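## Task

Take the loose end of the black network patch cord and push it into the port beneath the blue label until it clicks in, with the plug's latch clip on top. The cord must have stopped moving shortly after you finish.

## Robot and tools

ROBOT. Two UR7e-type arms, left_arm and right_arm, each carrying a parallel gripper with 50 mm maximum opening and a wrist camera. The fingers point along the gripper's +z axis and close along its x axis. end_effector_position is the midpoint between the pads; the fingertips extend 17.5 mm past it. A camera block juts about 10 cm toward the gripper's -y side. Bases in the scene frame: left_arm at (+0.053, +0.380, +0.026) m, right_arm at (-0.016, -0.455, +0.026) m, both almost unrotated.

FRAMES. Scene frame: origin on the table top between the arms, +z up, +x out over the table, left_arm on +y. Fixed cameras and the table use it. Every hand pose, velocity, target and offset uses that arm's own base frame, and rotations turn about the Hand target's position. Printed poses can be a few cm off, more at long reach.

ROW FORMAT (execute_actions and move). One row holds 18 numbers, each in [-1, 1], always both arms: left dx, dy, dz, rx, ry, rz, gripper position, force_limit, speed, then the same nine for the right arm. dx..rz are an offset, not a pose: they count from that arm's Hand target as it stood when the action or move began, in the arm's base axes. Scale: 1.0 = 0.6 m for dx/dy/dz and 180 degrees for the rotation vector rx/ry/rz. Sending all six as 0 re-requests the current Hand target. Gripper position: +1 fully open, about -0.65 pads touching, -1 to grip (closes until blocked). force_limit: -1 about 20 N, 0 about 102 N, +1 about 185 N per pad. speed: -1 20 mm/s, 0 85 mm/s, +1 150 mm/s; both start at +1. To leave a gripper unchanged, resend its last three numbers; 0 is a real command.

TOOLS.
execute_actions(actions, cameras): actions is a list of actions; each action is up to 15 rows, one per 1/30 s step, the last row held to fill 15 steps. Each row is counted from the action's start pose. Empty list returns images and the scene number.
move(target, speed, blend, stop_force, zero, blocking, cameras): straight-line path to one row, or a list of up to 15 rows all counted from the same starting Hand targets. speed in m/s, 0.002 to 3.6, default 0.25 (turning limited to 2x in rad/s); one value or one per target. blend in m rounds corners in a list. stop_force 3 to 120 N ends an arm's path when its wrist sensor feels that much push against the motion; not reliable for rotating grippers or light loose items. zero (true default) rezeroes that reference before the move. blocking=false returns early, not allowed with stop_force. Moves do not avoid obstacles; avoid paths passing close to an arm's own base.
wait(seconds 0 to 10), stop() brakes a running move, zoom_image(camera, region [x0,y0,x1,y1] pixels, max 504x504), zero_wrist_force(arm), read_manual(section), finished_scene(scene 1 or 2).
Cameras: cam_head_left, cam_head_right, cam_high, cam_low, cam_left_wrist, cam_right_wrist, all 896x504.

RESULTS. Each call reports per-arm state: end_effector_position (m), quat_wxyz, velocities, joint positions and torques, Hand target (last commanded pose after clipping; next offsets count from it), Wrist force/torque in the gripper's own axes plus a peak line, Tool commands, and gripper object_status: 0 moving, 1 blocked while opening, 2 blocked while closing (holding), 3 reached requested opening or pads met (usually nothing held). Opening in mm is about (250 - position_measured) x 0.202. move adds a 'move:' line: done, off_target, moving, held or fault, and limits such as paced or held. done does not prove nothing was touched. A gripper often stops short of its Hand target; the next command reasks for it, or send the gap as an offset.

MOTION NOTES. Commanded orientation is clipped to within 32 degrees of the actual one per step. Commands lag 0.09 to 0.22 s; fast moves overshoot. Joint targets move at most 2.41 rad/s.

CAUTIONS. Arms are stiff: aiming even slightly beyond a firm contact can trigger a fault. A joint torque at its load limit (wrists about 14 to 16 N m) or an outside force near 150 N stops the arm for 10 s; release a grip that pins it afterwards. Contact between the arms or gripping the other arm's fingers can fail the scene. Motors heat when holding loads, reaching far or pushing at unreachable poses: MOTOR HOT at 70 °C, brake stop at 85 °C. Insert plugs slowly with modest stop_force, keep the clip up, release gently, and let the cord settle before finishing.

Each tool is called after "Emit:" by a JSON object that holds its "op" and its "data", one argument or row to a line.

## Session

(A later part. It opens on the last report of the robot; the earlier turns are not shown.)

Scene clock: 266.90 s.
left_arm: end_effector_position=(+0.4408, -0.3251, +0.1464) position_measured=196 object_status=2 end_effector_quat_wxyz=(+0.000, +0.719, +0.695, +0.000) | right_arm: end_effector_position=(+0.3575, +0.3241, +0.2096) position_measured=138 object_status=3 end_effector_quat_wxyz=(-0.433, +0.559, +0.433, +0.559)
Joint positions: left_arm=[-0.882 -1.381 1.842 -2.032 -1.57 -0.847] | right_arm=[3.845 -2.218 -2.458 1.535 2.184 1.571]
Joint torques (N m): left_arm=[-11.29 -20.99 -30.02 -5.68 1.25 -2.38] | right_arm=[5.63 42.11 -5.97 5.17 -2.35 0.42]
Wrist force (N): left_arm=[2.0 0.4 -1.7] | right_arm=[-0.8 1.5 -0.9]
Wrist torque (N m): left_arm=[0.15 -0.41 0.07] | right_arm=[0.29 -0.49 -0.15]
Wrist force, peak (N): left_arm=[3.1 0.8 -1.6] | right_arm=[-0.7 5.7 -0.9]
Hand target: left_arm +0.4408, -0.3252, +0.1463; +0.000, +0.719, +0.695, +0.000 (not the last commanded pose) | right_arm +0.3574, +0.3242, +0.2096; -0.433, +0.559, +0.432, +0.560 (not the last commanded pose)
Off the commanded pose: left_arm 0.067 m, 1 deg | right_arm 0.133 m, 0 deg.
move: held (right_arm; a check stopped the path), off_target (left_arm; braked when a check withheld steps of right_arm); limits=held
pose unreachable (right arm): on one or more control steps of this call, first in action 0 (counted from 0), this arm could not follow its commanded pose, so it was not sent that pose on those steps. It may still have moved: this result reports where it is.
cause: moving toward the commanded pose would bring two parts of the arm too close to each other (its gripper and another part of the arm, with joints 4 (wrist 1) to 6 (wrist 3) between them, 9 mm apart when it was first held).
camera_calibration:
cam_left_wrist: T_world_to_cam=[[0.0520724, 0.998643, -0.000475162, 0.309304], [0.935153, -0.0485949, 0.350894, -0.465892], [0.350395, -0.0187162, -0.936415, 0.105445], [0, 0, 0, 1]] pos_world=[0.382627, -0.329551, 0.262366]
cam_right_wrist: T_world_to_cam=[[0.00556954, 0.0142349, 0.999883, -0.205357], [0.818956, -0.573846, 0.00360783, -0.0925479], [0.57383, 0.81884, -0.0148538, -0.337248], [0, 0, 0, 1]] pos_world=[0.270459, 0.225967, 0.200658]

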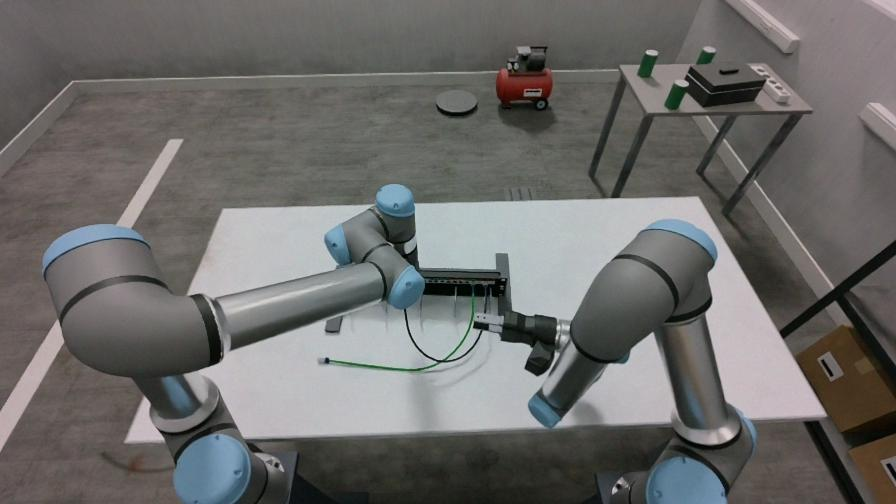

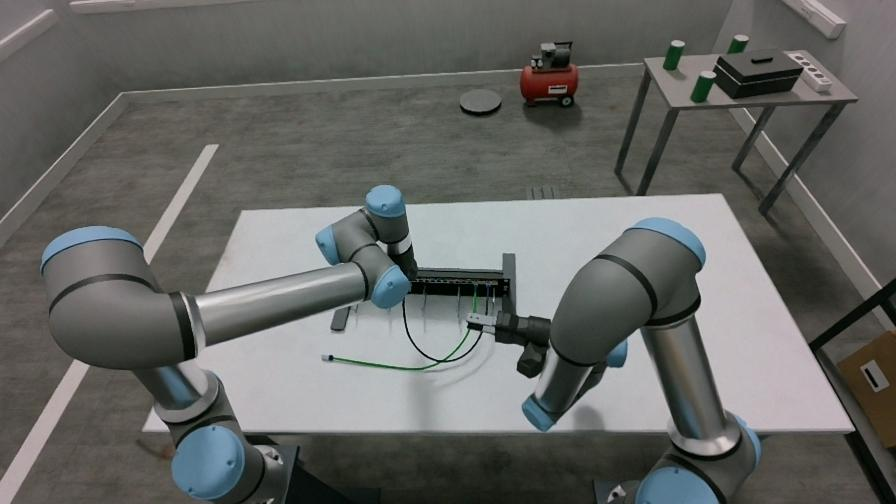

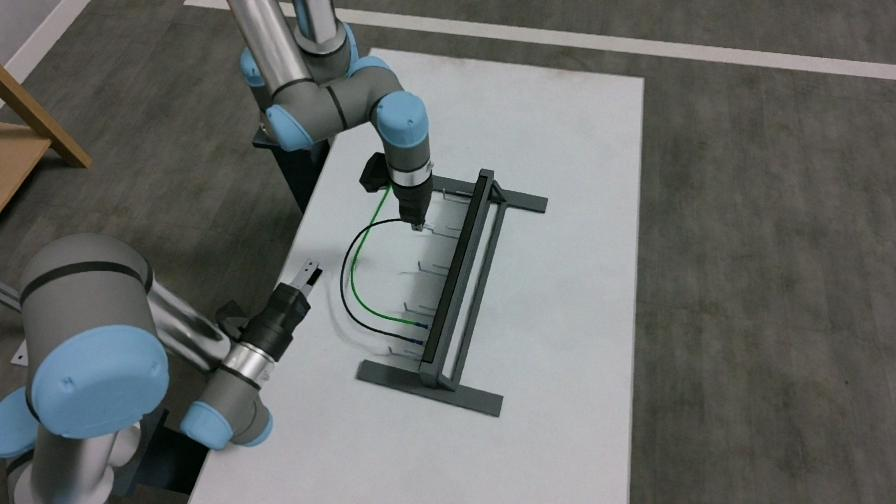

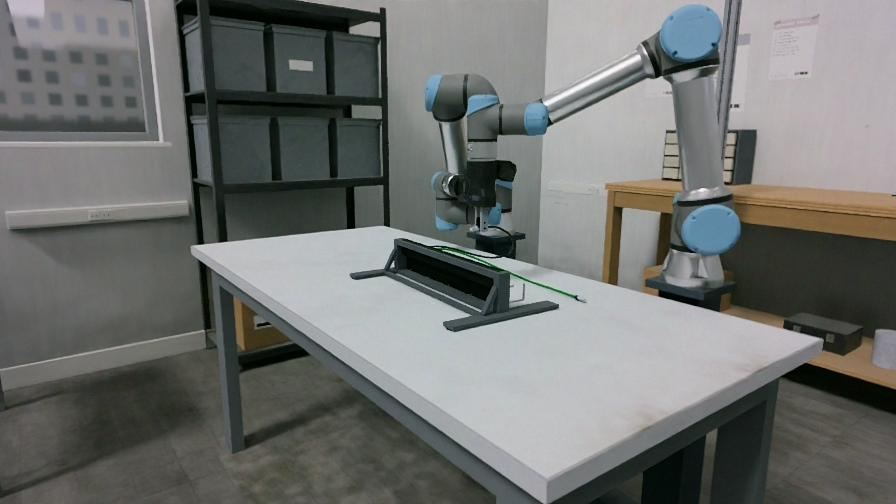

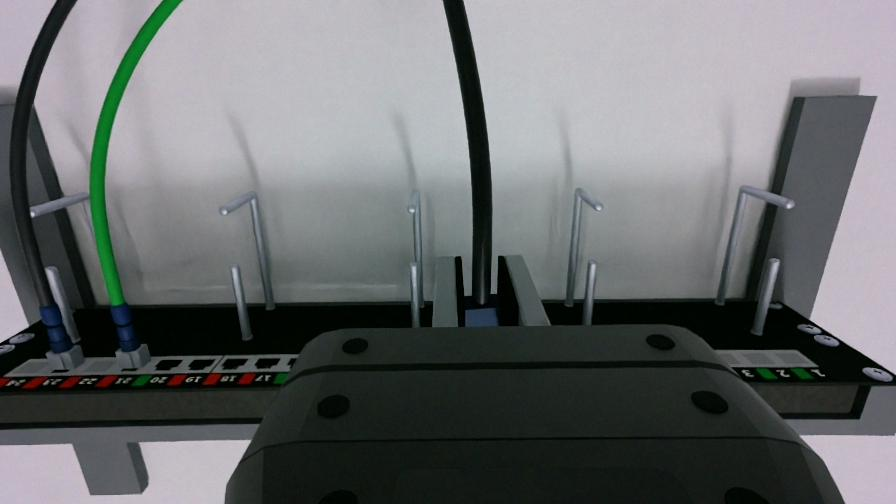

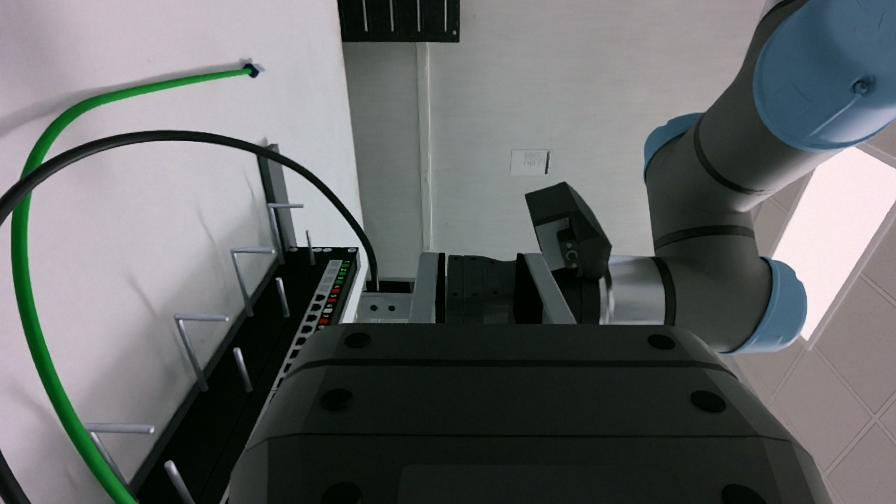

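Emit:
{"op": "move", "data": {
  "target": [0.0153,-0.0932,-0.0605,0,0,-0.0078,-1,-0.2,-0.5,0,0,0,0,0,-0.139,0.1,-0.5,-0.5],
  "speed": 0.12,
  "cameras": ["cam_left_wrist","cam_right_wrist","cam_high"]
}}

Emit:
{"op": "zoom_image", "data": {
  "camera": "cam_right_wrist",
  "region": [250, 160, 450, 330]
}}

Scene clock: 283.00 s.
left_arm: end_effector_position=(+0.4500, -0.3811, +0.1100) position_measured=196 object_status=2 end_effector_quat_wxyz=(+0.000, +0.728, +0.686, +0.000) | right_arm: end_effector_position=(+0.3574, +0.3242, +0.2096) position_measured=138 object_status=3 end_effector_quat_wxyz=(-0.301, +0.639, +0.301, +0.640)
Joint positions: left_arm=[-0.931 -1.247 1.772 -2.096 -1.57 -0.872] | right_arm=[4.337 -2.248 -2.669 1.776 1.256 1.571]
Joint torques (N m): left_arm=[-11.91 -27.29 -28.84 -5.63 1.61 -2.4] | right_arm=[7.41 19.03 -11.44 5.88 -2.45 -0.49]
Wrist force (N): left_arm=[2.3 0.4 -1.8] | right_arm=[-0.6 1.7 -0.9]
Wrist torque (N m): left_arm=[0.15 -0.47 0.10] | right_arm=[0.30 -0.53 -0.15]
Wrist force, peak (N): left_arm=[2.3 0.4 -1.8] | right_arm=[-0.8 2.0 -1.0]
Hand target: left_arm +0.4500, -0.3811, +0.1100; +0.000, +0.728, +0.686, +0.000 | right_arm +0.3574, +0.3242, +0.2096; -0.301, +0.640, +0.301, +0.640
Off the commanded pose: left_arm 0.000 m, 0 deg | right_arm 0.000 m, 0 deg.
move: done
camera_calibration:
cam_left_wrist: T_world_to_cam=[[0.076504, 0.997069, -0.00046691, 0.353177], [0.933692, -0.0714768, 0.350871, -0.472535], [0.349809, -0.027279, -0.936424, 0.0640754], [0, 0, 0, 1]] pos_world=[0.391769, -0.38417, 0.225965]
cam_right_wrist: T_world_to_cam=[[0.0111523, 0.0105949, 0.999882, -0.20626], [0.499556, -0.866274, 0.0036073, 0.116522], [0.86621, 0.499457, -0.0149537, -0.33824], [0, 0, 0, 1]] pos_world=[0.237078, 0.272062, 0.200758]
Images, in order (width x height): cam_high 896x504, cam_left_wrist 896x504, cam_right_wrist 896x504.

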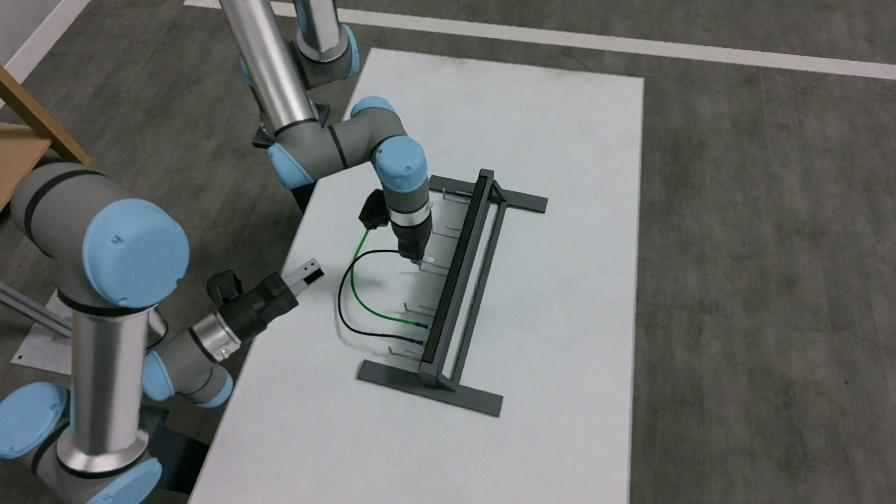

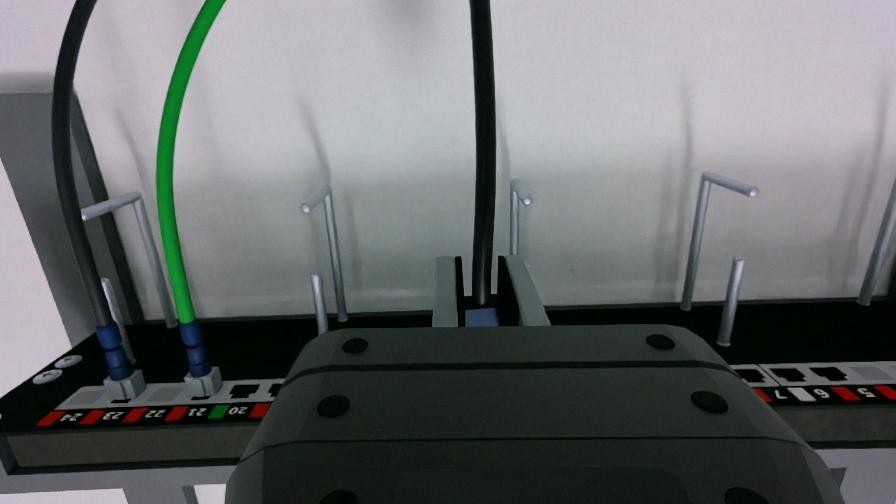

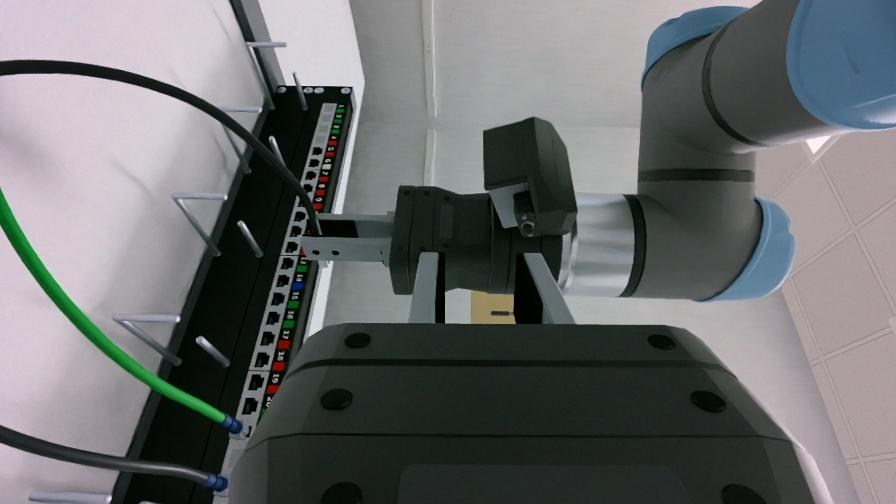

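Scaled by 2.520 from the camera's 896x504 image, which has a finer 1280x720 frame.

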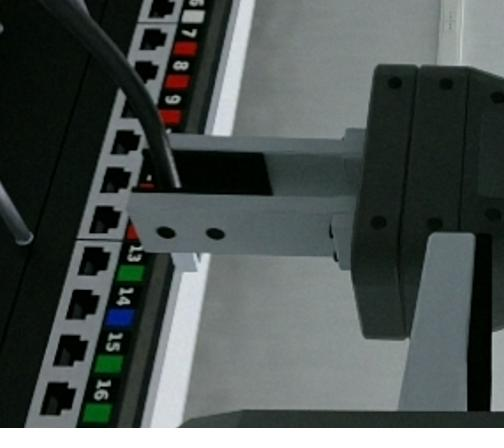

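Emit:
{"op": "zoom_image", "data": {
  "camera": "cam_right_wrist",
  "region": [265, 220, 365, 300]
}}

Scaled by 5.040 from the camera's 896x504 image, which has a finer 1280x720 frame.

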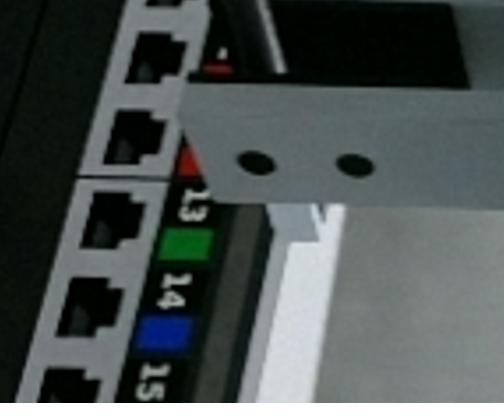

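Emit:
{"op": "move", "data": {
  "target": [
    [0,0,-0.0742,0,0,0,-1,-0.2,-0.5,0,0,0,0,0,0,0.1,-0.5,-0.5],
    [0.0457,-0.0005,-0.0742,0,0,0,-1,-0.2,-0.5,0,0,0,0,0,0,0.1,-0.5,-0.5]
  ],
  "speed": 0.06,
  "stop_force": 8,
  "cameras": ["cam_left_wrist","cam_right_wrist"]
}}

Emit:
{"op": "zoom_image", "data": {
  "camera": "cam_right_wrist",
  "region": [245, 220, 345, 300]
}}

Scene clock: 311.97 s.
left_arm: end_effector_position=(+0.4774, -0.3814, +0.0655) position_measured=196 object_status=2 end_effector_quat_wxyz=(+0.000, +0.728, +0.686, +0.000) | right_arm: end_effector_position=(+0.3574, +0.3242, +0.2096) position_measured=138 object_status=3 end_effector_quat_wxyz=(-0.301, +0.640, +0.301, +0.640)
Joint positions: left_arm=[-0.894 -1.146 1.757 -2.183 -1.57 -0.835] | right_arm=[4.337 -2.248 -2.669 1.777 1.256 1.571]
Joint torques (N m): left_arm=[12.32 -30.61 -27.82 -0.3 -1.89 2.53] | right_arm=[6.6 19 -10.72 5.87 -2.4 -0.38]
Wrist force (N): left_arm=[2.4 0.7 -1.5] | right_arm=[-0.6 1.6 -0.7]
Wrist torque (N m): left_arm=[0.21 -0.48 0.01] | right_arm=[0.28 -0.52 -0.15]
Wrist force, peak (N): left_arm=[2.3 0.6 -2.4] | right_arm=[-0.6 1.9 -1.0]
Hand target: left_arm +0.4774, -0.3814, +0.0655; +0.000, +0.728, +0.686, +0.000 | right_arm +0.3574, +0.3242, +0.2096; -0.301, +0.640, +0.301, +0.640
Off the commanded pose: left_arm 0.000 m, 0 deg | right_arm 0.000 m, 0 deg.
move: done
camera_calibration:
cam_left_wrist: T_world_to_cam=[[0.076504, 0.997069, -0.00046691, 0.35136], [0.933692, -0.0714768, 0.350871, -0.482526], [0.349809, -0.027279, -0.936424, 0.0128116], [0, 0, 0, 1]] pos_world=[0.419169, -0.38447, 0.181465]
cam_right_wrist: T_world_to_cam=[[0.0110677, 0.0105433, 0.999883, -0.206127], [0.499362, -0.866386, 0.00360822, 0.116598], [0.866323, 0.499264, -0.0148538, -0.338235], [0, 0, 0, 1]] pos_world=[0.237077, 0.272061, 0.200658]
Images, in order (width x height): cam_left_wrist 896x504, cam_right_wrist 896x504.

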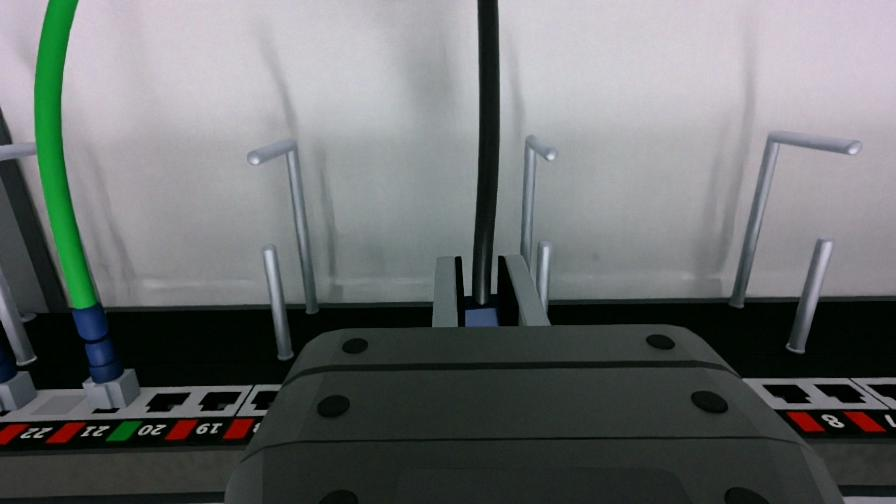

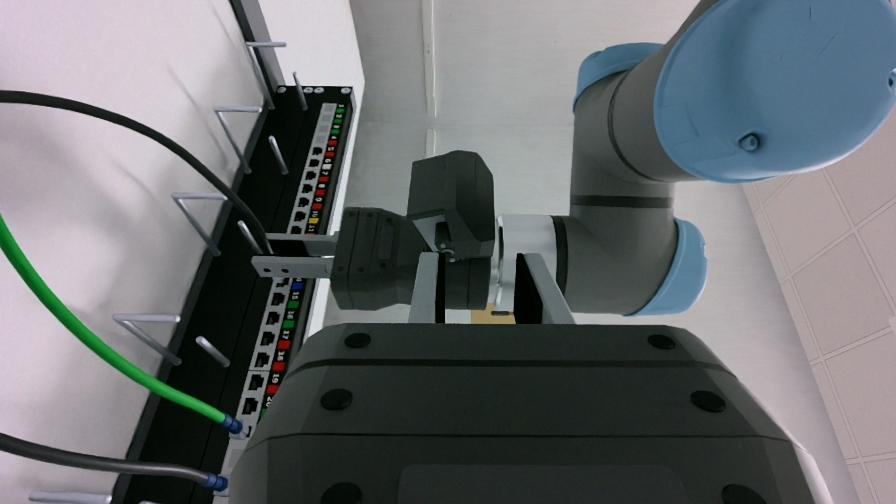

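Scaled by 5.040 from the camera's 896x504 image, which has a finer 1280x720 frame.

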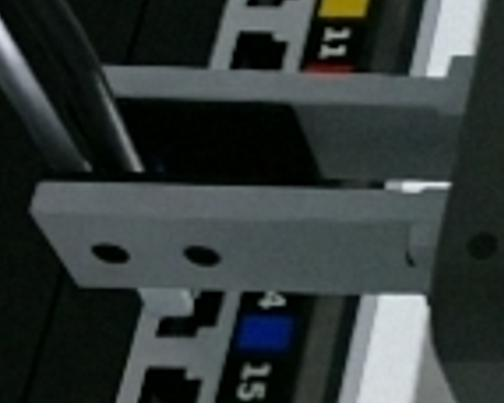

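Emit:
{"op": "move", "data": {
  "target": [0.0499,-0.003,0,0,0,0,-1,-0.2,-0.5,0,0,0,0,0,0,0.1,-0.5,-0.5],
  "speed": 0.015,
  "stop_force": 8,
  "cameras": ["cam_left_wrist","cam_right_wrist"]
}}

Emit:
{"op": "zoom_image", "data": {
  "camera": "cam_right_wrist",
  "region": [245, 220, 345, 300]
}}

Scene clock: 319.83 s.
left_arm: end_effector_position=(+0.4850, -0.3818, +0.0654) position_measured=196 object_status=2 end_effector_quat_wxyz=(+0.000, +0.728, +0.686, +0.000) | right_arm: end_effector_position=(+0.3574, +0.3242, +0.2096) position_measured=138 object_status=3 end_effector_quat_wxyz=(-0.301, +0.640, +0.301, +0.640)
Joint positions: left_arm=[-0.885 -1.133 1.737 -2.176 -1.57 -0.826] | right_arm=[4.337 -2.248 -2.669 1.777 1.256 1.571]
Joint torques (N m): left_arm=[-11.87 -58.11 -15.33 -7.18 2.78 -2.06] | right_arm=[6.6 19.31 -10.78 5.74 -2.25 -0.37]
Wrist force (N): left_arm=[5.2 -6.2 -3.0] | right_arm=[-0.6 1.7 -0.6]
Wrist torque (N m): left_arm=[-0.03 -0.45 -0.07] | right_arm=[0.30 -0.52 -0.15]
Wrist force, peak (N): left_arm=[6.1 -17.9 -4.4] | right_arm=[-0.7 1.8 -1.0]
Hand target: left_arm +0.4850, -0.3818, +0.0654; +0.000, +0.728, +0.686, +0.000 (not the last commanded pose) | right_arm +0.3574, +0.3242, +0.2096; -0.301, +0.640, +0.301, +0.640
Off the commanded pose: left_arm 0.022 m, 0 deg | right_arm 0.000 m, 0 deg.
move: contact (left_arm)
camera_calibration:
cam_left_wrist: T_world_to_cam=[[0.0764694, 0.997072, -0.000373463, 0.351175], [0.933694, -0.0714773, 0.350864, -0.489615], [0.34981, -0.0271791, -0.936426, 0.0100871], [0, 0, 0, 1]] pos_world=[0.426768, -0.384869, 0.181366]
cam_right_wrist: T_world_to_cam=[[0.0110677, 0.0105433, 0.999883, -0.206127], [0.499362, -0.866386, 0.00360822, 0.116598], [0.866323, 0.499264, -0.0148538, -0.338235], [0, 0, 0, 1]] pos_world=[0.237077, 0.272061, 0.200658]
Images, in order (width x height): cam_left_wrist 896x504, cam_right_wrist 896x504.

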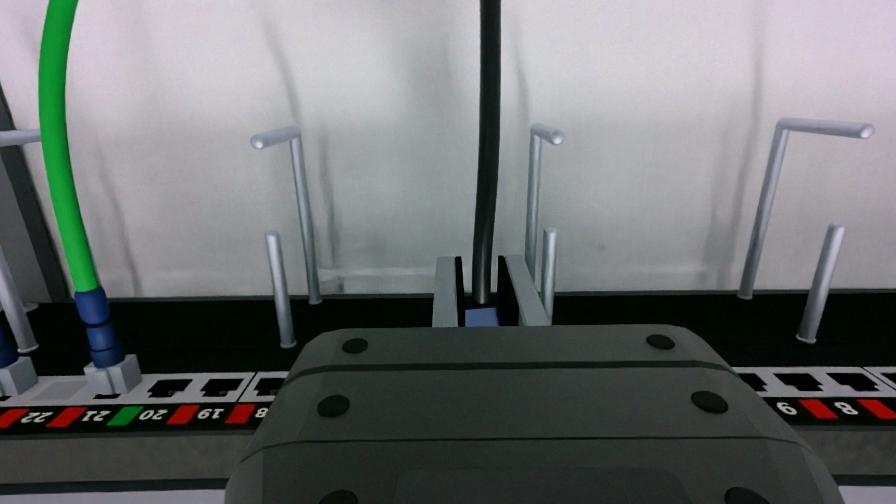

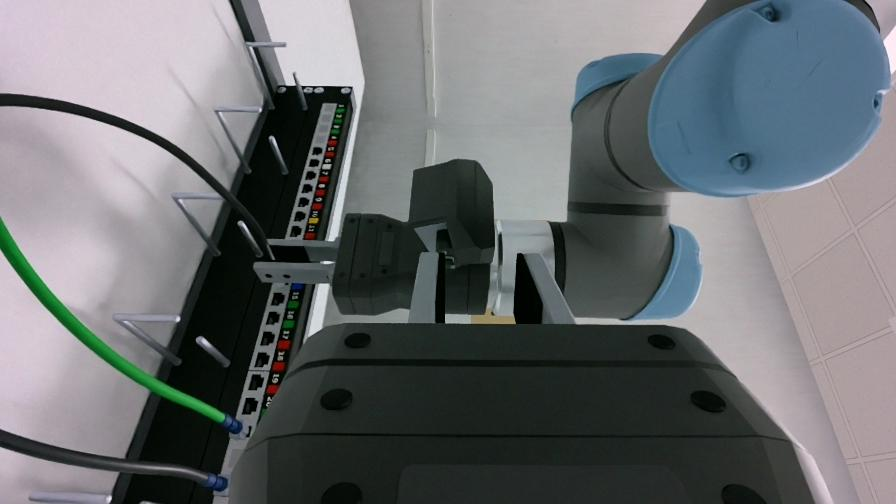

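Scaled by 5.040 from the camera's 896x504 image, which has a finer 1280x720 frame.

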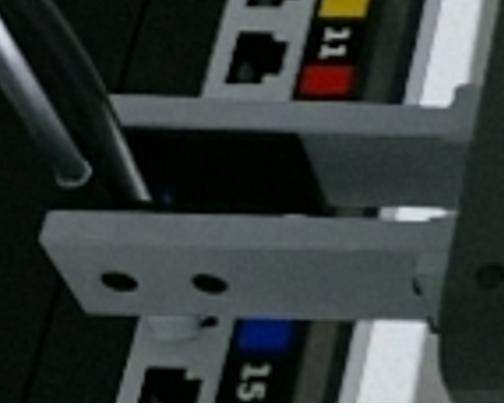

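Emit:
{"op": "zoom_image", "data": {
  "camera": "cam_right_wrist",
  "region": [265, 270, 305, 302]
}}

Scaled by 12.600 from the camera's 896x504 image, which has a finer 1280x720 frame.

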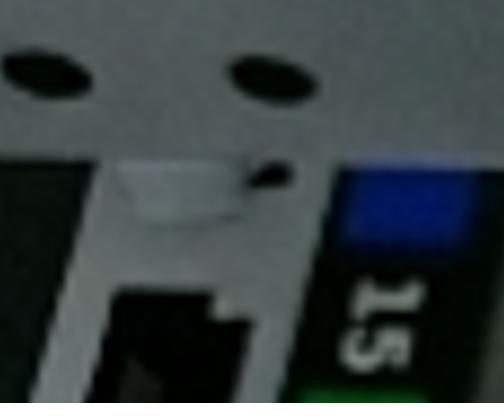

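Emit:
{"op": "move", "data": {
  "target": [
    [-0.004,0.0014,0,0,0,0,-1,-0.2,-0.5,0,0,0,0,0,0,0.1,-0.5,-0.5]
  ],
  "speed": 0.02
}}

Emit:
{"op": "move", "data": {
  "target": [0.0399,-0.0024,0,0,0,0,-1,-0.2,-0.5,0,0,0,0,0,0,0.1,-0.5,-0.5],
  "speed": 0.012,
  "stop_force": 10,
  "cameras": ["cam_right_wrist"]
}}

Emit:
{"op": "zoom_image", "data": {
  "camera": "cam_right_wrist",
  "region": [265, 270, 305, 302]
}}

Scene clock: 333.20 s.
left_arm: end_effector_position=(+0.4828, -0.3810, +0.0654) position_measured=196 object_status=2 end_effector_quat_wxyz=(+0.000, +0.728, +0.686, +0.000) | right_arm: end_effector_position=(+0.3574, +0.3242, +0.2096) position_measured=138 object_status=3 end_effector_quat_wxyz=(-0.301, +0.640, +0.301, +0.640)
Joint positions: left_arm=[-0.887 -1.138 1.745 -2.178 -1.57 -0.828] | right_arm=[4.337 -2.248 -2.669 1.777 1.256 1.571]
Joint torques (N m): left_arm=[-12.09 -58.81 -13.02 -5.43 0.4 -2.06] | right_arm=[6.08 18.94 -11.15 5.74 -2.31 -0.33]
Wrist force (N): left_arm=[1.9 0.6 -1.9] | right_arm=[-0.7 1.6 -0.8]
Wrist torque (N m): left_arm=[0.19 -0.41 0.02] | right_arm=[0.28 -0.51 -0.15]
Wrist force, peak (N): left_arm=[5.0 -6.5 -3.0] | right_arm=[-0.7 1.9 -1.0]
Hand target: left_arm +0.4826, -0.3810, +0.0654; +0.000, +0.728, +0.686, +0.000 | right_arm +0.3574, +0.3242, +0.2096; -0.301, +0.640, +0.301, +0.640
Off the commanded pose: left_arm 0.000 m, 0 deg | right_arm 0.000 m, 0 deg.
move: done

Scene clock: 334.60 s.
left_arm: end_effector_position=(+0.4851, -0.3812, +0.0655) position_measured=196 object_status=2 end_effector_quat_wxyz=(+0.000, +0.728, +0.686, +0.000) | right_arm: end_effector_position=(+0.3574, +0.3242, +0.2096) position_measured=138 object_status=3 end_effector_quat_wxyz=(-0.301, +0.640, +0.301, +0.640)
Joint positions: left_arm=[-0.884 -1.134 1.738 -2.176 -1.57 -0.825] | right_arm=[4.337 -2.248 -2.669 1.777 1.256 1.571]
Joint torques (N m): left_arm=[-10.6 -57.39 -15.88 -6.93 3.94 -2.12] | right_arm=[6.35 18.89 -11.24 5.69 -2.25 -0.29]
Wrist force (N): left_arm=[2.4 -8.0 -3.0] | right_arm=[-0.6 1.3 -0.9]
Wrist torque (N m): left_arm=[0.00 -0.44 -0.02] | right_arm=[0.24 -0.52 -0.15]
Wrist force, peak (N): left_arm=[2.2 -17.0 -4.2] | right_arm=[-0.5 1.8 -1.0]
Hand target: left_arm +0.4851, -0.3812, +0.0655; +0.000, +0.728, +0.686, +0.000 (not the last commanded pose) | right_arm +0.3574, +0.3242, +0.2096; -0.301, +0.640, +0.301, +0.640
Off the commanded pose: left_arm 0.021 m, 0 deg | right_arm 0.000 m, 0 deg.
move: contact (left_arm)
camera_calibration:
cam_right_wrist: T_world_to_cam=[[0.0110677, 0.0105433, 0.999883, -0.206127], [0.499362, -0.866386, 0.00360822, 0.116598], [0.866323, 0.499264, -0.0148538, -0.338235], [0, 0, 0, 1]] pos_world=[0.237077, 0.272061, 0.200658]
Images, in order (width x height): cam_right_wrist 896x504.

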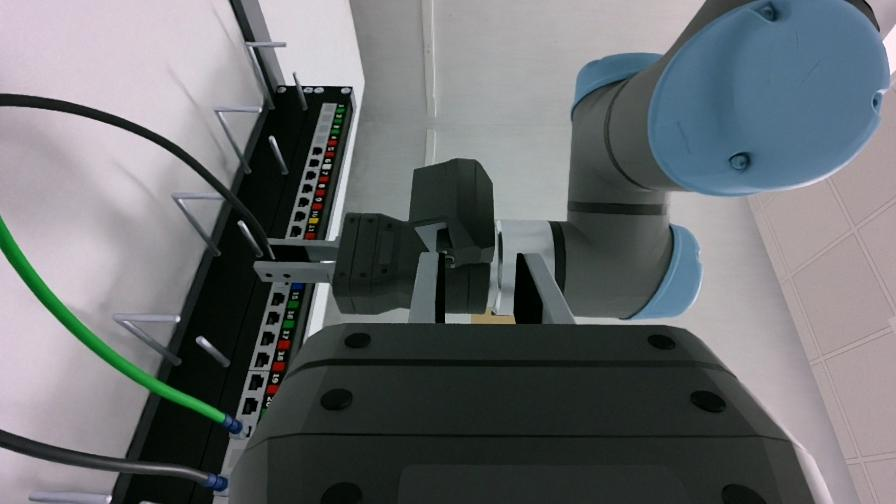

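Scaled by 12.600 from the camera's 896x504 image, which has a finer 1280x720 frame.

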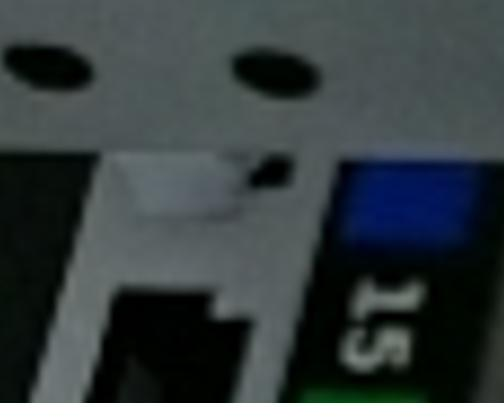

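Emit:
{"op": "move", "data": {
  "target": [
    [-0.003,0,0.001,0,0,0,-1,-0.2,-0.5,0,0,0,0,0,0,0.1,-0.5,-0.5]
  ],
  "speed": 0.02
}}

Emit:
{"op": "move", "data": {
  "target": [0.0399,-0.0024,0,0,0,0,-1,-0.2,-0.5,0,0,0,0,0,0,0.1,-0.5,-0.5],
  "speed": 0.012,
  "stop_force": 10
}}

Emit:
{"op": "move", "data": {
  "target": [
    [-0.003,0,-0.002,0,0,0,-1,-0.2,-0.5,0,0,0,0,0,0,0.1,-0.5,-0.5]
  ],
  "speed": 0.02
}}

Emit:
{"op": "move", "data": {
  "target": [0.0399,-0.0024,0,0,0,0,-1,-0.2,-0.5,0,0,0,0,0,0,0.1,-0.5,-0.5],
  "speed": 0.012,
  "stop_force": 10
}}

Scene clock: 342.67 s.
left_arm: end_effector_position=(+0.4835, -0.3812, +0.0661) position_measured=196 object_status=2 end_effector_quat_wxyz=(+0.000, +0.728, +0.686, +0.000) | right_arm: end_effector_position=(+0.3574, +0.3242, +0.2096) position_measured=138 object_status=3 end_effector_quat_wxyz=(-0.301, +0.640, +0.301, +0.640)
Joint positions: left_arm=[-0.886 -1.137 1.742 -2.176 -1.57 -0.827] | right_arm=[4.337 -2.248 -2.669 1.777 1.256 1.571]
Joint torques (N m): left_arm=[-11.56 -58.58 -14.02 -5.49 -1.63 -2.07] | right_arm=[7.05 19.1 -10.76 5.6 -2.32 -0.25]
Wrist force (N): left_arm=[2.2 0.4 -1.4] | right_arm=[-0.6 1.7 -0.9]
Wrist torque (N m): left_arm=[0.15 -0.44 0.01] | right_arm=[0.29 -0.51 -0.15]
Wrist force, peak (N): left_arm=[2.5 -8.7 -3.1] | right_arm=[-0.8 1.9 -0.6]
Hand target: left_arm +0.4833, -0.3812, +0.0661; +0.000, +0.728, +0.686, +0.000 | right_arm +0.3574, +0.3242, +0.2096; -0.301, +0.640, +0.301, +0.640
Off the commanded pose: left_arm 0.000 m, 0 deg | right_arm 0.000 m, 0 deg.
move: done

Scene clock: 343.93 s.
left_arm: end_effector_position=(+0.4847, -0.3814, +0.0662) position_measured=196 object_status=2 end_effector_quat_wxyz=(+0.000, +0.728, +0.686, +0.000) | right_arm: end_effector_position=(+0.3574, +0.3242, +0.2096) position_measured=138 object_status=3 end_effector_quat_wxyz=(-0.301, +0.640, +0.301, +0.640)
Joint positions: left_arm=[-0.885 -1.135 1.739 -2.175 -1.57 -0.826] | right_arm=[4.337 -2.248 -2.669 1.777 1.256 1.571]
Joint torques (N m): left_arm=[-11.13 -58.66 -16.82 -7.43 3.45 -2.05] | right_arm=[6.76 19.25 -10.76 5.62 -2.21 -0.17]
Wrist force (N): left_arm=[3.7 -8.3 -2.1] | right_arm=[-0.3 1.5 -1.0]
Wrist torque (N m): left_arm=[-0.06 -0.49 0.01] | right_arm=[0.27 -0.56 -0.15]
Wrist force, peak (N): left_arm=[3.0 -15.5 -1.5] | right_arm=[-0.6 1.8 -1.0]
Hand target: left_arm +0.4847, -0.3814, +0.0662; +0.000, +0.728, +0.686, +0.000 (not the last commanded pose) | right_arm +0.3574, +0.3242, +0.2096; -0.301, +0.640, +0.301, +0.640
Off the commanded pose: left_arm 0.023 m, 0 deg | right_arm 0.000 m, 0 deg.
move: contact (left_arm)

Scene clock: 344.63 s.
left_arm: end_effector_position=(+0.4830, -0.3814, +0.0651) position_measured=196 object_status=2 end_effector_quat_wxyz=(+0.000, +0.728, +0.686, +0.000) | right_arm: end_effector_position=(+0.3574, +0.3242, +0.2096) position_measured=138 object_status=3 end_effector_quat_wxyz=(-0.301, +0.640, +0.301, +0.640)
Joint positions: left_arm=[-0.887 -1.136 1.744 -2.179 -1.57 -0.828] | right_arm=[4.337 -2.248 -2.669 1.777 1.256 1.571]
Joint torques (N m): left_arm=[-12.8 -57.85 -15 -5.81 -1.67 -2.08] | right_arm=[6.96 19.23 -10.94 5.62 -2.28 -0.21]
Wrist force (N): left_arm=[2.1 0.6 -1.4] | right_arm=[-0.8 1.8 -0.9]
Wrist torque (N m): left_arm=[0.18 -0.43 0.02] | right_arm=[0.31 -0.49 -0.15]
Wrist force, peak (N): left_arm=[3.7 -8.4 -1.7] | right_arm=[-0.8 1.8 -0.9]
Hand target: left_arm +0.4829, -0.3814, +0.0650; +0.000, +0.728, +0.686, +0.000 | right_arm +0.3574, +0.3242, +0.2096; -0.301, +0.640, +0.301, +0.640
Off the commanded pose: left_arm 0.000 m, 0 deg | right_arm 0.000 m, 0 deg.
move: done

Scene clock: 345.97 s.
left_arm: end_effector_position=(+0.4850, -0.3816, +0.0651) position_measured=196 object_status=2 end_effector_quat_wxyz=(+0.000, +0.728, +0.686, +0.000) | right_arm: end_effector_position=(+0.3574, +0.3242, +0.2096) position_measured=138 object_status=3 end_effector_quat_wxyz=(-0.301, +0.640, +0.301, +0.640)
Joint positions: left_arm=[-0.885 -1.133 1.739 -2.178 -1.57 -0.825] | right_arm=[4.337 -2.248 -2.669 1.777 1.256 1.571]
Joint torques (N m): left_arm=[-8.38 -57.72 -16.26 -6.99 4.2 -2.04] | right_arm=[7 19.1 -10.73 5.61 -2.21 -0.16]
Wrist force (N): left_arm=[2.1 -9.6 -3.1] | right_arm=[-0.5 1.4 -0.9]
Wrist torque (N m): left_arm=[-0.07 -0.45 0.02] | right_arm=[0.25 -0.53 -0.15]
Wrist force, peak (N): left_arm=[2.6 -18.9 -4.1] | right_arm=[-0.7 1.8 -0.9]
Hand target: left_arm +0.4850, -0.3816, +0.0651; +0.000, +0.728, +0.686, +0.000 (not the last commanded pose) | right_arm +0.3574, +0.3242, +0.2096; -0.301, +0.640, +0.301, +0.640
Off the commanded pose: left_arm 0.022 m, 0 deg | right_arm 0.000 m, 0 deg.
move: contact (left_arm)

Emit:
{"op": "move", "data": {
  "target": [
    [-0.003,0.0018,0.0005,0,0,0,-1,-0.2,-0.5,0,0,0,0,0,0,0.1,-0.5,-0.5]
  ],
  "speed": 0.02
}}

Emit:
{"op": "move", "data": {
  "target": [0.0399,-0.0024,0,0,0,0,-1,-0.2,-0.5,0,0,0,0,0,0,0.1,-0.5,-0.5],
  "speed": 0.012,
  "stop_force": 10,
  "cameras": ["cam_right_wrist"]
}}

Emit:
{"op": "zoom_image", "data": {
  "camera": "cam_right_wrist",
  "region": [265, 270, 305, 302]
}}

Emit:
{"op": "move", "data": {
  "target": [
    [-0.003,0,-0.002,0,0,0,-1,-0.2,-0.5,0,0,0,0,0,0,0.1,-0.5,-0.5]
  ],
  "speed": 0.02
}}

Emit:
{"op": "move", "data": {
  "target": [0.0399,-0.0024,0,0,0,0,-1,-0.2,-0.5,0,0,0,0,0,0,0.1,-0.5,-0.5],
  "speed": 0.012,
  "stop_force": 10,
  "cameras": ["cam_right_wrist"]
}}

Emit:
{"op": "zoom_image", "data": {
  "camera": "cam_right_wrist",
  "region": [265, 270, 305, 302]
}}

Scene clock: 353.73 s.
left_arm: end_effector_position=(+0.4833, -0.3806, +0.0654) position_measured=196 object_status=2 end_effector_quat_wxyz=(+0.000, +0.728, +0.686, +0.000) | right_arm: end_effector_position=(+0.3574, +0.3242, +0.2096) position_measured=138 object_status=3 end_effector_quat_wxyz=(-0.301, +0.640, +0.301, +0.640)
Joint positions: left_arm=[-0.886 -1.137 1.745 -2.179 -1.57 -0.826] | right_arm=[4.337 -2.248 -2.669 1.777 1.256 1.571]
Joint torques (N m): left_arm=[-11.7 -58.53 -14.26 -5.43 -1.82 -1.98] | right_arm=[7.12 19.42 -10.52 5.54 -2.17 -0.14]
Wrist force (N): left_arm=[2.1 0.4 -1.7] | right_arm=[-0.6 1.5 -0.6]
Wrist torque (N m): left_arm=[0.14 -0.42 0.02] | right_arm=[0.27 -0.51 -0.14]
Wrist force, peak (N): left_arm=[2.1 -10.1 -3.4] | right_arm=[-0.8 1.7 -1.1]
Hand target: left_arm +0.4832, -0.3805, +0.0654; +0.000, +0.728, +0.686, +0.000 | right_arm +0.3574, +0.3242, +0.2096; -0.301, +0.640, +0.301, +0.640
Off the commanded pose: left_arm 0.000 m, 0 deg | right_arm 0.000 m, 0 deg.
move: done

Scene clock: 355.07 s.
left_arm: end_effector_position=(+0.4851, -0.3807, +0.0655) position_measured=196 object_status=2 end_effector_quat_wxyz=(+0.001, +0.728, +0.686, +0.000) | right_arm: end_effector_position=(+0.3574, +0.3242, +0.2096) position_measured=138 object_status=3 end_effector_quat_wxyz=(-0.301, +0.640, +0.301, +0.640)
Joint positions: left_arm=[-0.883 -1.134 1.74 -2.177 -1.57 -0.824] | right_arm=[4.337 -2.248 -2.669 1.777 1.256 1.571]
Joint torques (N m): left_arm=[-8.46 -56.95 -14.58 -6.7 4.34 -2.07] | right_arm=[6.74 19.35 -10.75 5.49 -2.14 -0.15]
Wrist force (N): left_arm=[1.0 -8.2 -3.2] | right_arm=[-0.4 1.4 -0.9]
Wrist torque (N m): left_arm=[-0.03 -0.49 0.04] | right_arm=[0.25 -0.55 -0.15]
Wrist force, peak (N): left_arm=[1.2 -16.7 -4.1] | right_arm=[-0.7 1.7 -1.2]
Hand target: left_arm +0.4851, -0.3807, +0.0655; +0.001, +0.728, +0.686, +0.000 (not the last commanded pose) | right_arm +0.3574, +0.3242, +0.2096; -0.301, +0.640, +0.301, +0.640
Off the commanded pose: left_arm 0.022 m, 0 deg | right_arm 0.000 m, 0 deg.
move: contact (left_arm)
camera_calibration:
cam_right_wrist: T_world_to_cam=[[0.0110677, 0.0105433, 0.999883, -0.206127], [0.499362, -0.866386, 0.00360822, 0.116598], [0.866323, 0.499264, -0.0148538, -0.338235], [0, 0, 0, 1]] pos_world=[0.237077, 0.272061, 0.200658]
Images, in order (width x height): cam_right_wrist 896x504.

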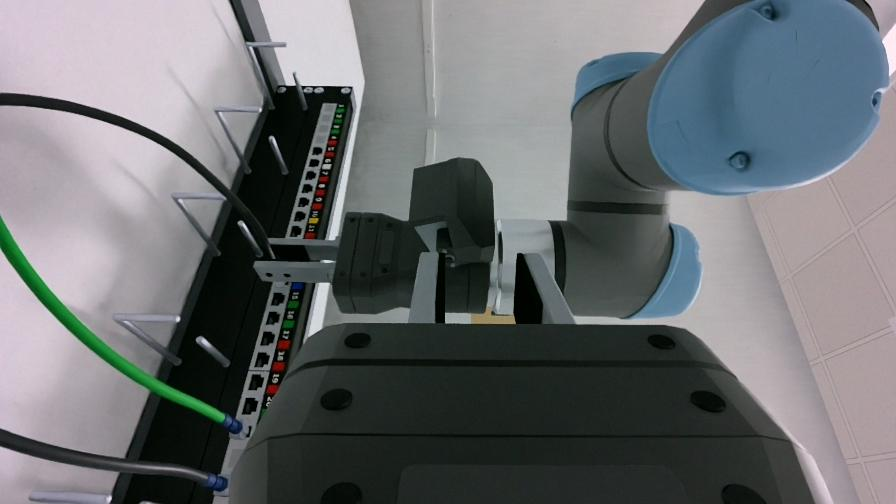

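Scaled by 12.600 from the camera's 896x504 image, which has a finer 1280x720 frame.

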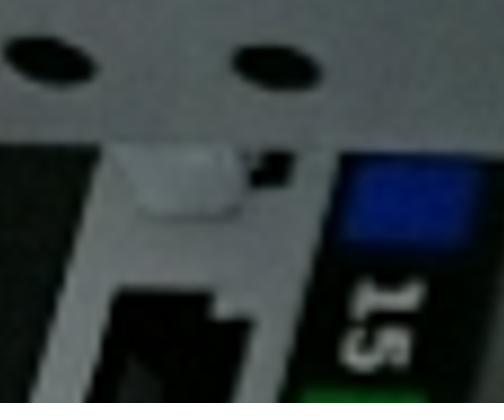

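Scene clock: 355.77 s.
left_arm: end_effector_position=(+0.4835, -0.3807, +0.0644) position_measured=196 object_status=2 end_effector_quat_wxyz=(+0.001, +0.728, +0.686, +0.000) | right_arm: end_effector_position=(+0.3574, +0.3242, +0.2096) position_measured=138 object_status=3 end_effector_quat_wxyz=(-0.301, +0.640, +0.301, +0.640)
Joint positions: left_arm=[-0.886 -1.136 1.745 -2.182 -1.57 -0.826] | right_arm=[4.337 -2.248 -2.669 1.777 1.256 1.571]
Joint torques (N m): left_arm=[-10.43 -58.02 -13.38 -5.8 -1.57 -2.11] | right_arm=[6.52 19.69 -10.85 5.59 -2.19 -0.12]
Wrist force (N): left_arm=[2.4 1.0 -1.5] | right_arm=[-0.6 1.4 -0.8]
Wrist torque (N m): left_arm=[0.25 -0.49 0.02] | right_arm=[0.26 -0.51 -0.15]
Wrist force, peak (N): left_arm=[0.5 -8.0 -3.4] | right_arm=[-0.8 1.8 -0.8]
Hand target: left_arm +0.4833, -0.3807, +0.0643; +0.001, +0.728, +0.686, +0.000 | right_arm +0.3574, +0.3242, +0.2096; -0.301, +0.640, +0.301, +0.640
Off the commanded pose: left_arm 0.000 m, 0 deg | right_arm 0.000 m, 0 deg.
move: done

Scene clock: 357.10 s.
left_arm: end_effector_position=(+0.4849, -0.3810, +0.0644) position_measured=196 object_status=2 end_effector_quat_wxyz=(+0.001, +0.728, +0.686, +0.000) | right_arm: end_effector_position=(+0.3574, +0.3242, +0.2096) position_measured=138 object_status=3 end_effector_quat_wxyz=(-0.301, +0.640, +0.301, +0.640)
Joint positions: left_arm=[-0.884 -1.133 1.741 -2.18 -1.57 -0.824] | right_arm=[4.337 -2.248 -2.669 1.777 1.256 1.571]
Joint torques (N m): left_arm=[-9.65 -57.81 -15.52 -6.84 4.17 -2.21] | right_arm=[6.13 19.64 -10.91 5.52 -2.2 -0.08]
Wrist force (N): left_arm=[1.2 -9.0 -3.2] | right_arm=[-0.7 1.7 -0.7]
Wrist torque (N m): left_arm=[-0.05 -0.42 0.01] | right_arm=[0.30 -0.51 -0.15]
Wrist force, peak (N): left_arm=[0.8 -17.6 -4.7] | right_arm=[-0.5 1.9 -0.9]
Hand target: left_arm +0.4849, -0.3810, +0.0644; +0.001, +0.728, +0.686, +0.000 (not the last commanded pose) | right_arm +0.3574, +0.3242, +0.2096; -0.301, +0.640, +0.301, +0.640
Off the commanded pose: left_arm 0.022 m, 0 deg | right_arm 0.000 m, 0 deg.
move: contact (left_arm)
camera_calibration:
cam_right_wrist: T_world_to_cam=[[0.0110677, 0.0105433, 0.999883, -0.206127], [0.499362, -0.866386, 0.00360822, 0.116598], [0.866323, 0.499264, -0.0148538, -0.338235], [0, 0, 0, 1]] pos_world=[0.237077, 0.272061, 0.200658]
Images, in order (width x height): cam_right_wrist 896x504.

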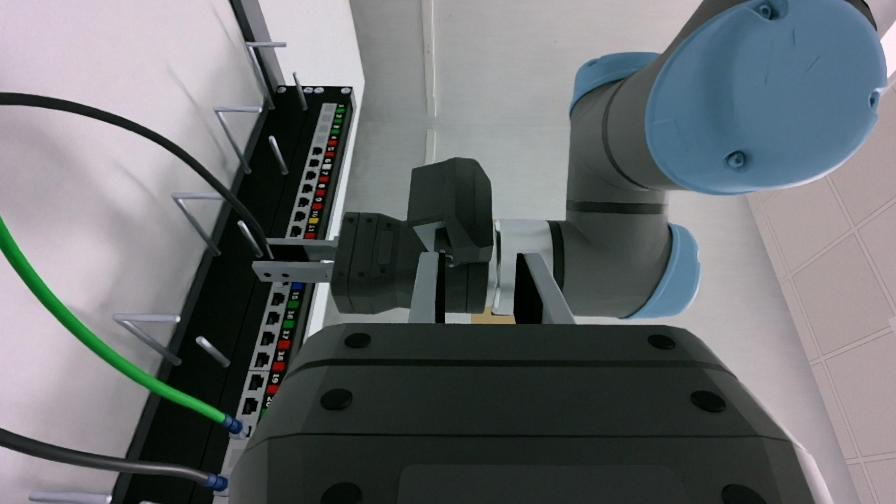

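Scaled by 12.600 from the camera's 896x504 image, which has a finer 1280x720 frame.

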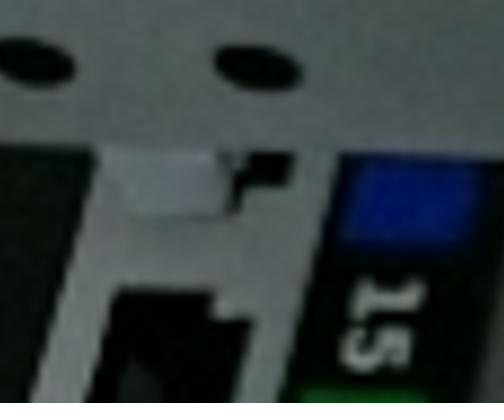

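Emit:
{"op": "move", "data": {
  "target": [
    [-0.003,0.0015,0.0013,0,0,0,-1,-0.2,-0.5,0,0,0,0,0,0,0.1,-0.5,-0.5]
  ],
  "speed": 0.02
}}

Emit:
{"op": "move", "data": {
  "target": [0.0399,-0.0024,0,0,0,0,-1,-0.2,-0.5,0,0,0,0,0,0,0.1,-0.5,-0.5],
  "speed": 0.012,
  "stop_force": 10,
  "cameras": ["cam_right_wrist"]
}}

Emit:
{"op": "zoom_image", "data": {
  "camera": "cam_right_wrist",
  "region": [265, 270, 305, 302]
}}

Scene clock: 365.50 s.
left_arm: end_effector_position=(+0.4832, -0.3801, +0.0652) position_measured=196 object_status=2 end_effector_quat_wxyz=(+0.001, +0.728, +0.686, +0.000) | right_arm: end_effector_position=(+0.3574, +0.3242, +0.2096) position_measured=138 object_status=3 end_effector_quat_wxyz=(-0.301, +0.640, +0.301, +0.640)
Joint positions: left_arm=[-0.885 -1.138 1.746 -2.181 -1.57 -0.826] | right_arm=[4.337 -2.248 -2.669 1.777 1.256 1.571]
Joint torques (N m): left_arm=[-12.92 -58.46 -12.25 -5.57 1.19 -2.12] | right_arm=[7.12 18.96 -10.77 5.42 -2.08 -0.05]
Wrist force (N): left_arm=[2.2 0.6 -1.4] | right_arm=[-0.4 1.6 -0.9]
Wrist torque (N m): left_arm=[0.19 -0.45 0.02] | right_arm=[0.28 -0.56 -0.15]
Wrist force, peak (N): left_arm=[1.7 -9.3 -3.5] | right_arm=[-0.6 1.9 -0.8]
Hand target: left_arm +0.4831, -0.3801, +0.0652; +0.001, +0.728, +0.686, +0.000 | right_arm +0.3574, +0.3242, +0.2096; -0.301, +0.640, +0.301, +0.640
Off the commanded pose: left_arm 0.000 m, 0 deg | right_arm 0.000 m, 0 deg.
move: done

Scene clock: 366.87 s.
left_arm: end_effector_position=(+0.4849, -0.3803, +0.0653) position_measured=196 object_status=2 end_effector_quat_wxyz=(+0.001, +0.728, +0.686, +0.000) | right_arm: end_effector_position=(+0.3574, +0.3242, +0.2096) position_measured=138 object_status=3 end_effector_quat_wxyz=(-0.301, +0.640, +0.301, +0.640)
Joint positions: left_arm=[-0.883 -1.135 1.742 -2.179 -1.57 -0.823] | right_arm=[4.337 -2.248 -2.669 1.777 1.256 1.571]
Joint torques (N m): left_arm=[-9.51 -57.58 -15.18 -5.92 0.2 -2.05] | right_arm=[6.79 19.71 -10.71 5.5 -2.08 0.01]
Wrist force (N): left_arm=[-0.5 -6.0 -2.0] | right_arm=[-0.5 1.5 -0.8]
Wrist torque (N m): left_arm=[0.02 -0.46 0.08] | right_arm=[0.27 -0.54 -0.15]
Wrist force, peak (N): left_arm=[-1.9 -13.9 -2.6] | right_arm=[-0.8 1.8 -0.7]
Hand target: left_arm +0.4849, -0.3803, +0.0653; +0.001, +0.728, +0.686, +0.000 (not the last commanded pose) | right_arm +0.3574, +0.3242, +0.2096; -0.301, +0.640, +0.301, +0.640
Off the commanded pose: left_arm 0.022 m, 0 deg | right_arm 0.000 m, 0 deg.
move: contact (left_arm)
camera_calibration:
cam_right_wrist: T_world_to_cam=[[0.0110677, 0.0105433, 0.999883, -0.206127], [0.499362, -0.866386, 0.00360822, 0.116598], [0.866323, 0.499264, -0.0148538, -0.338235], [0, 0, 0, 1]] pos_world=[0.237077, 0.272061, 0.200658]
Images, in order (width x height): cam_right_wrist 896x504.

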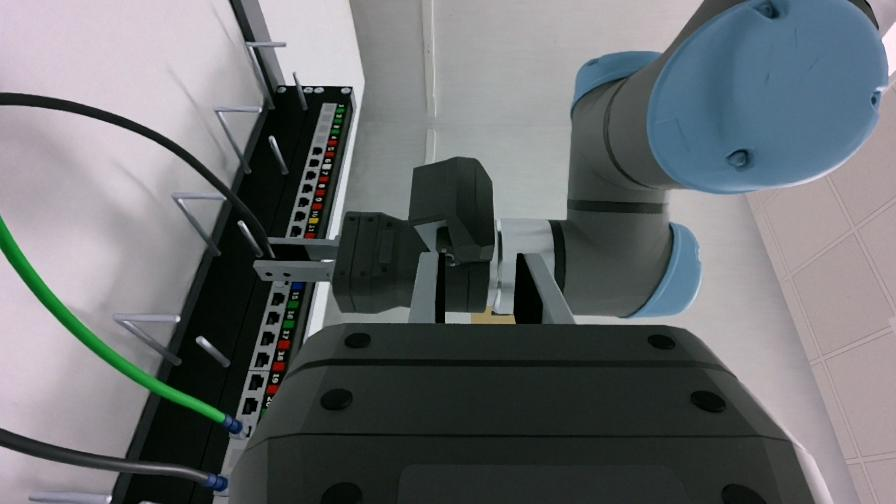

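Scaled by 12.600 from the camera's 896x504 image, which has a finer 1280x720 frame.

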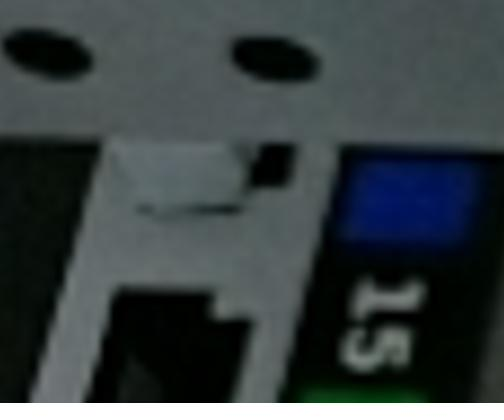

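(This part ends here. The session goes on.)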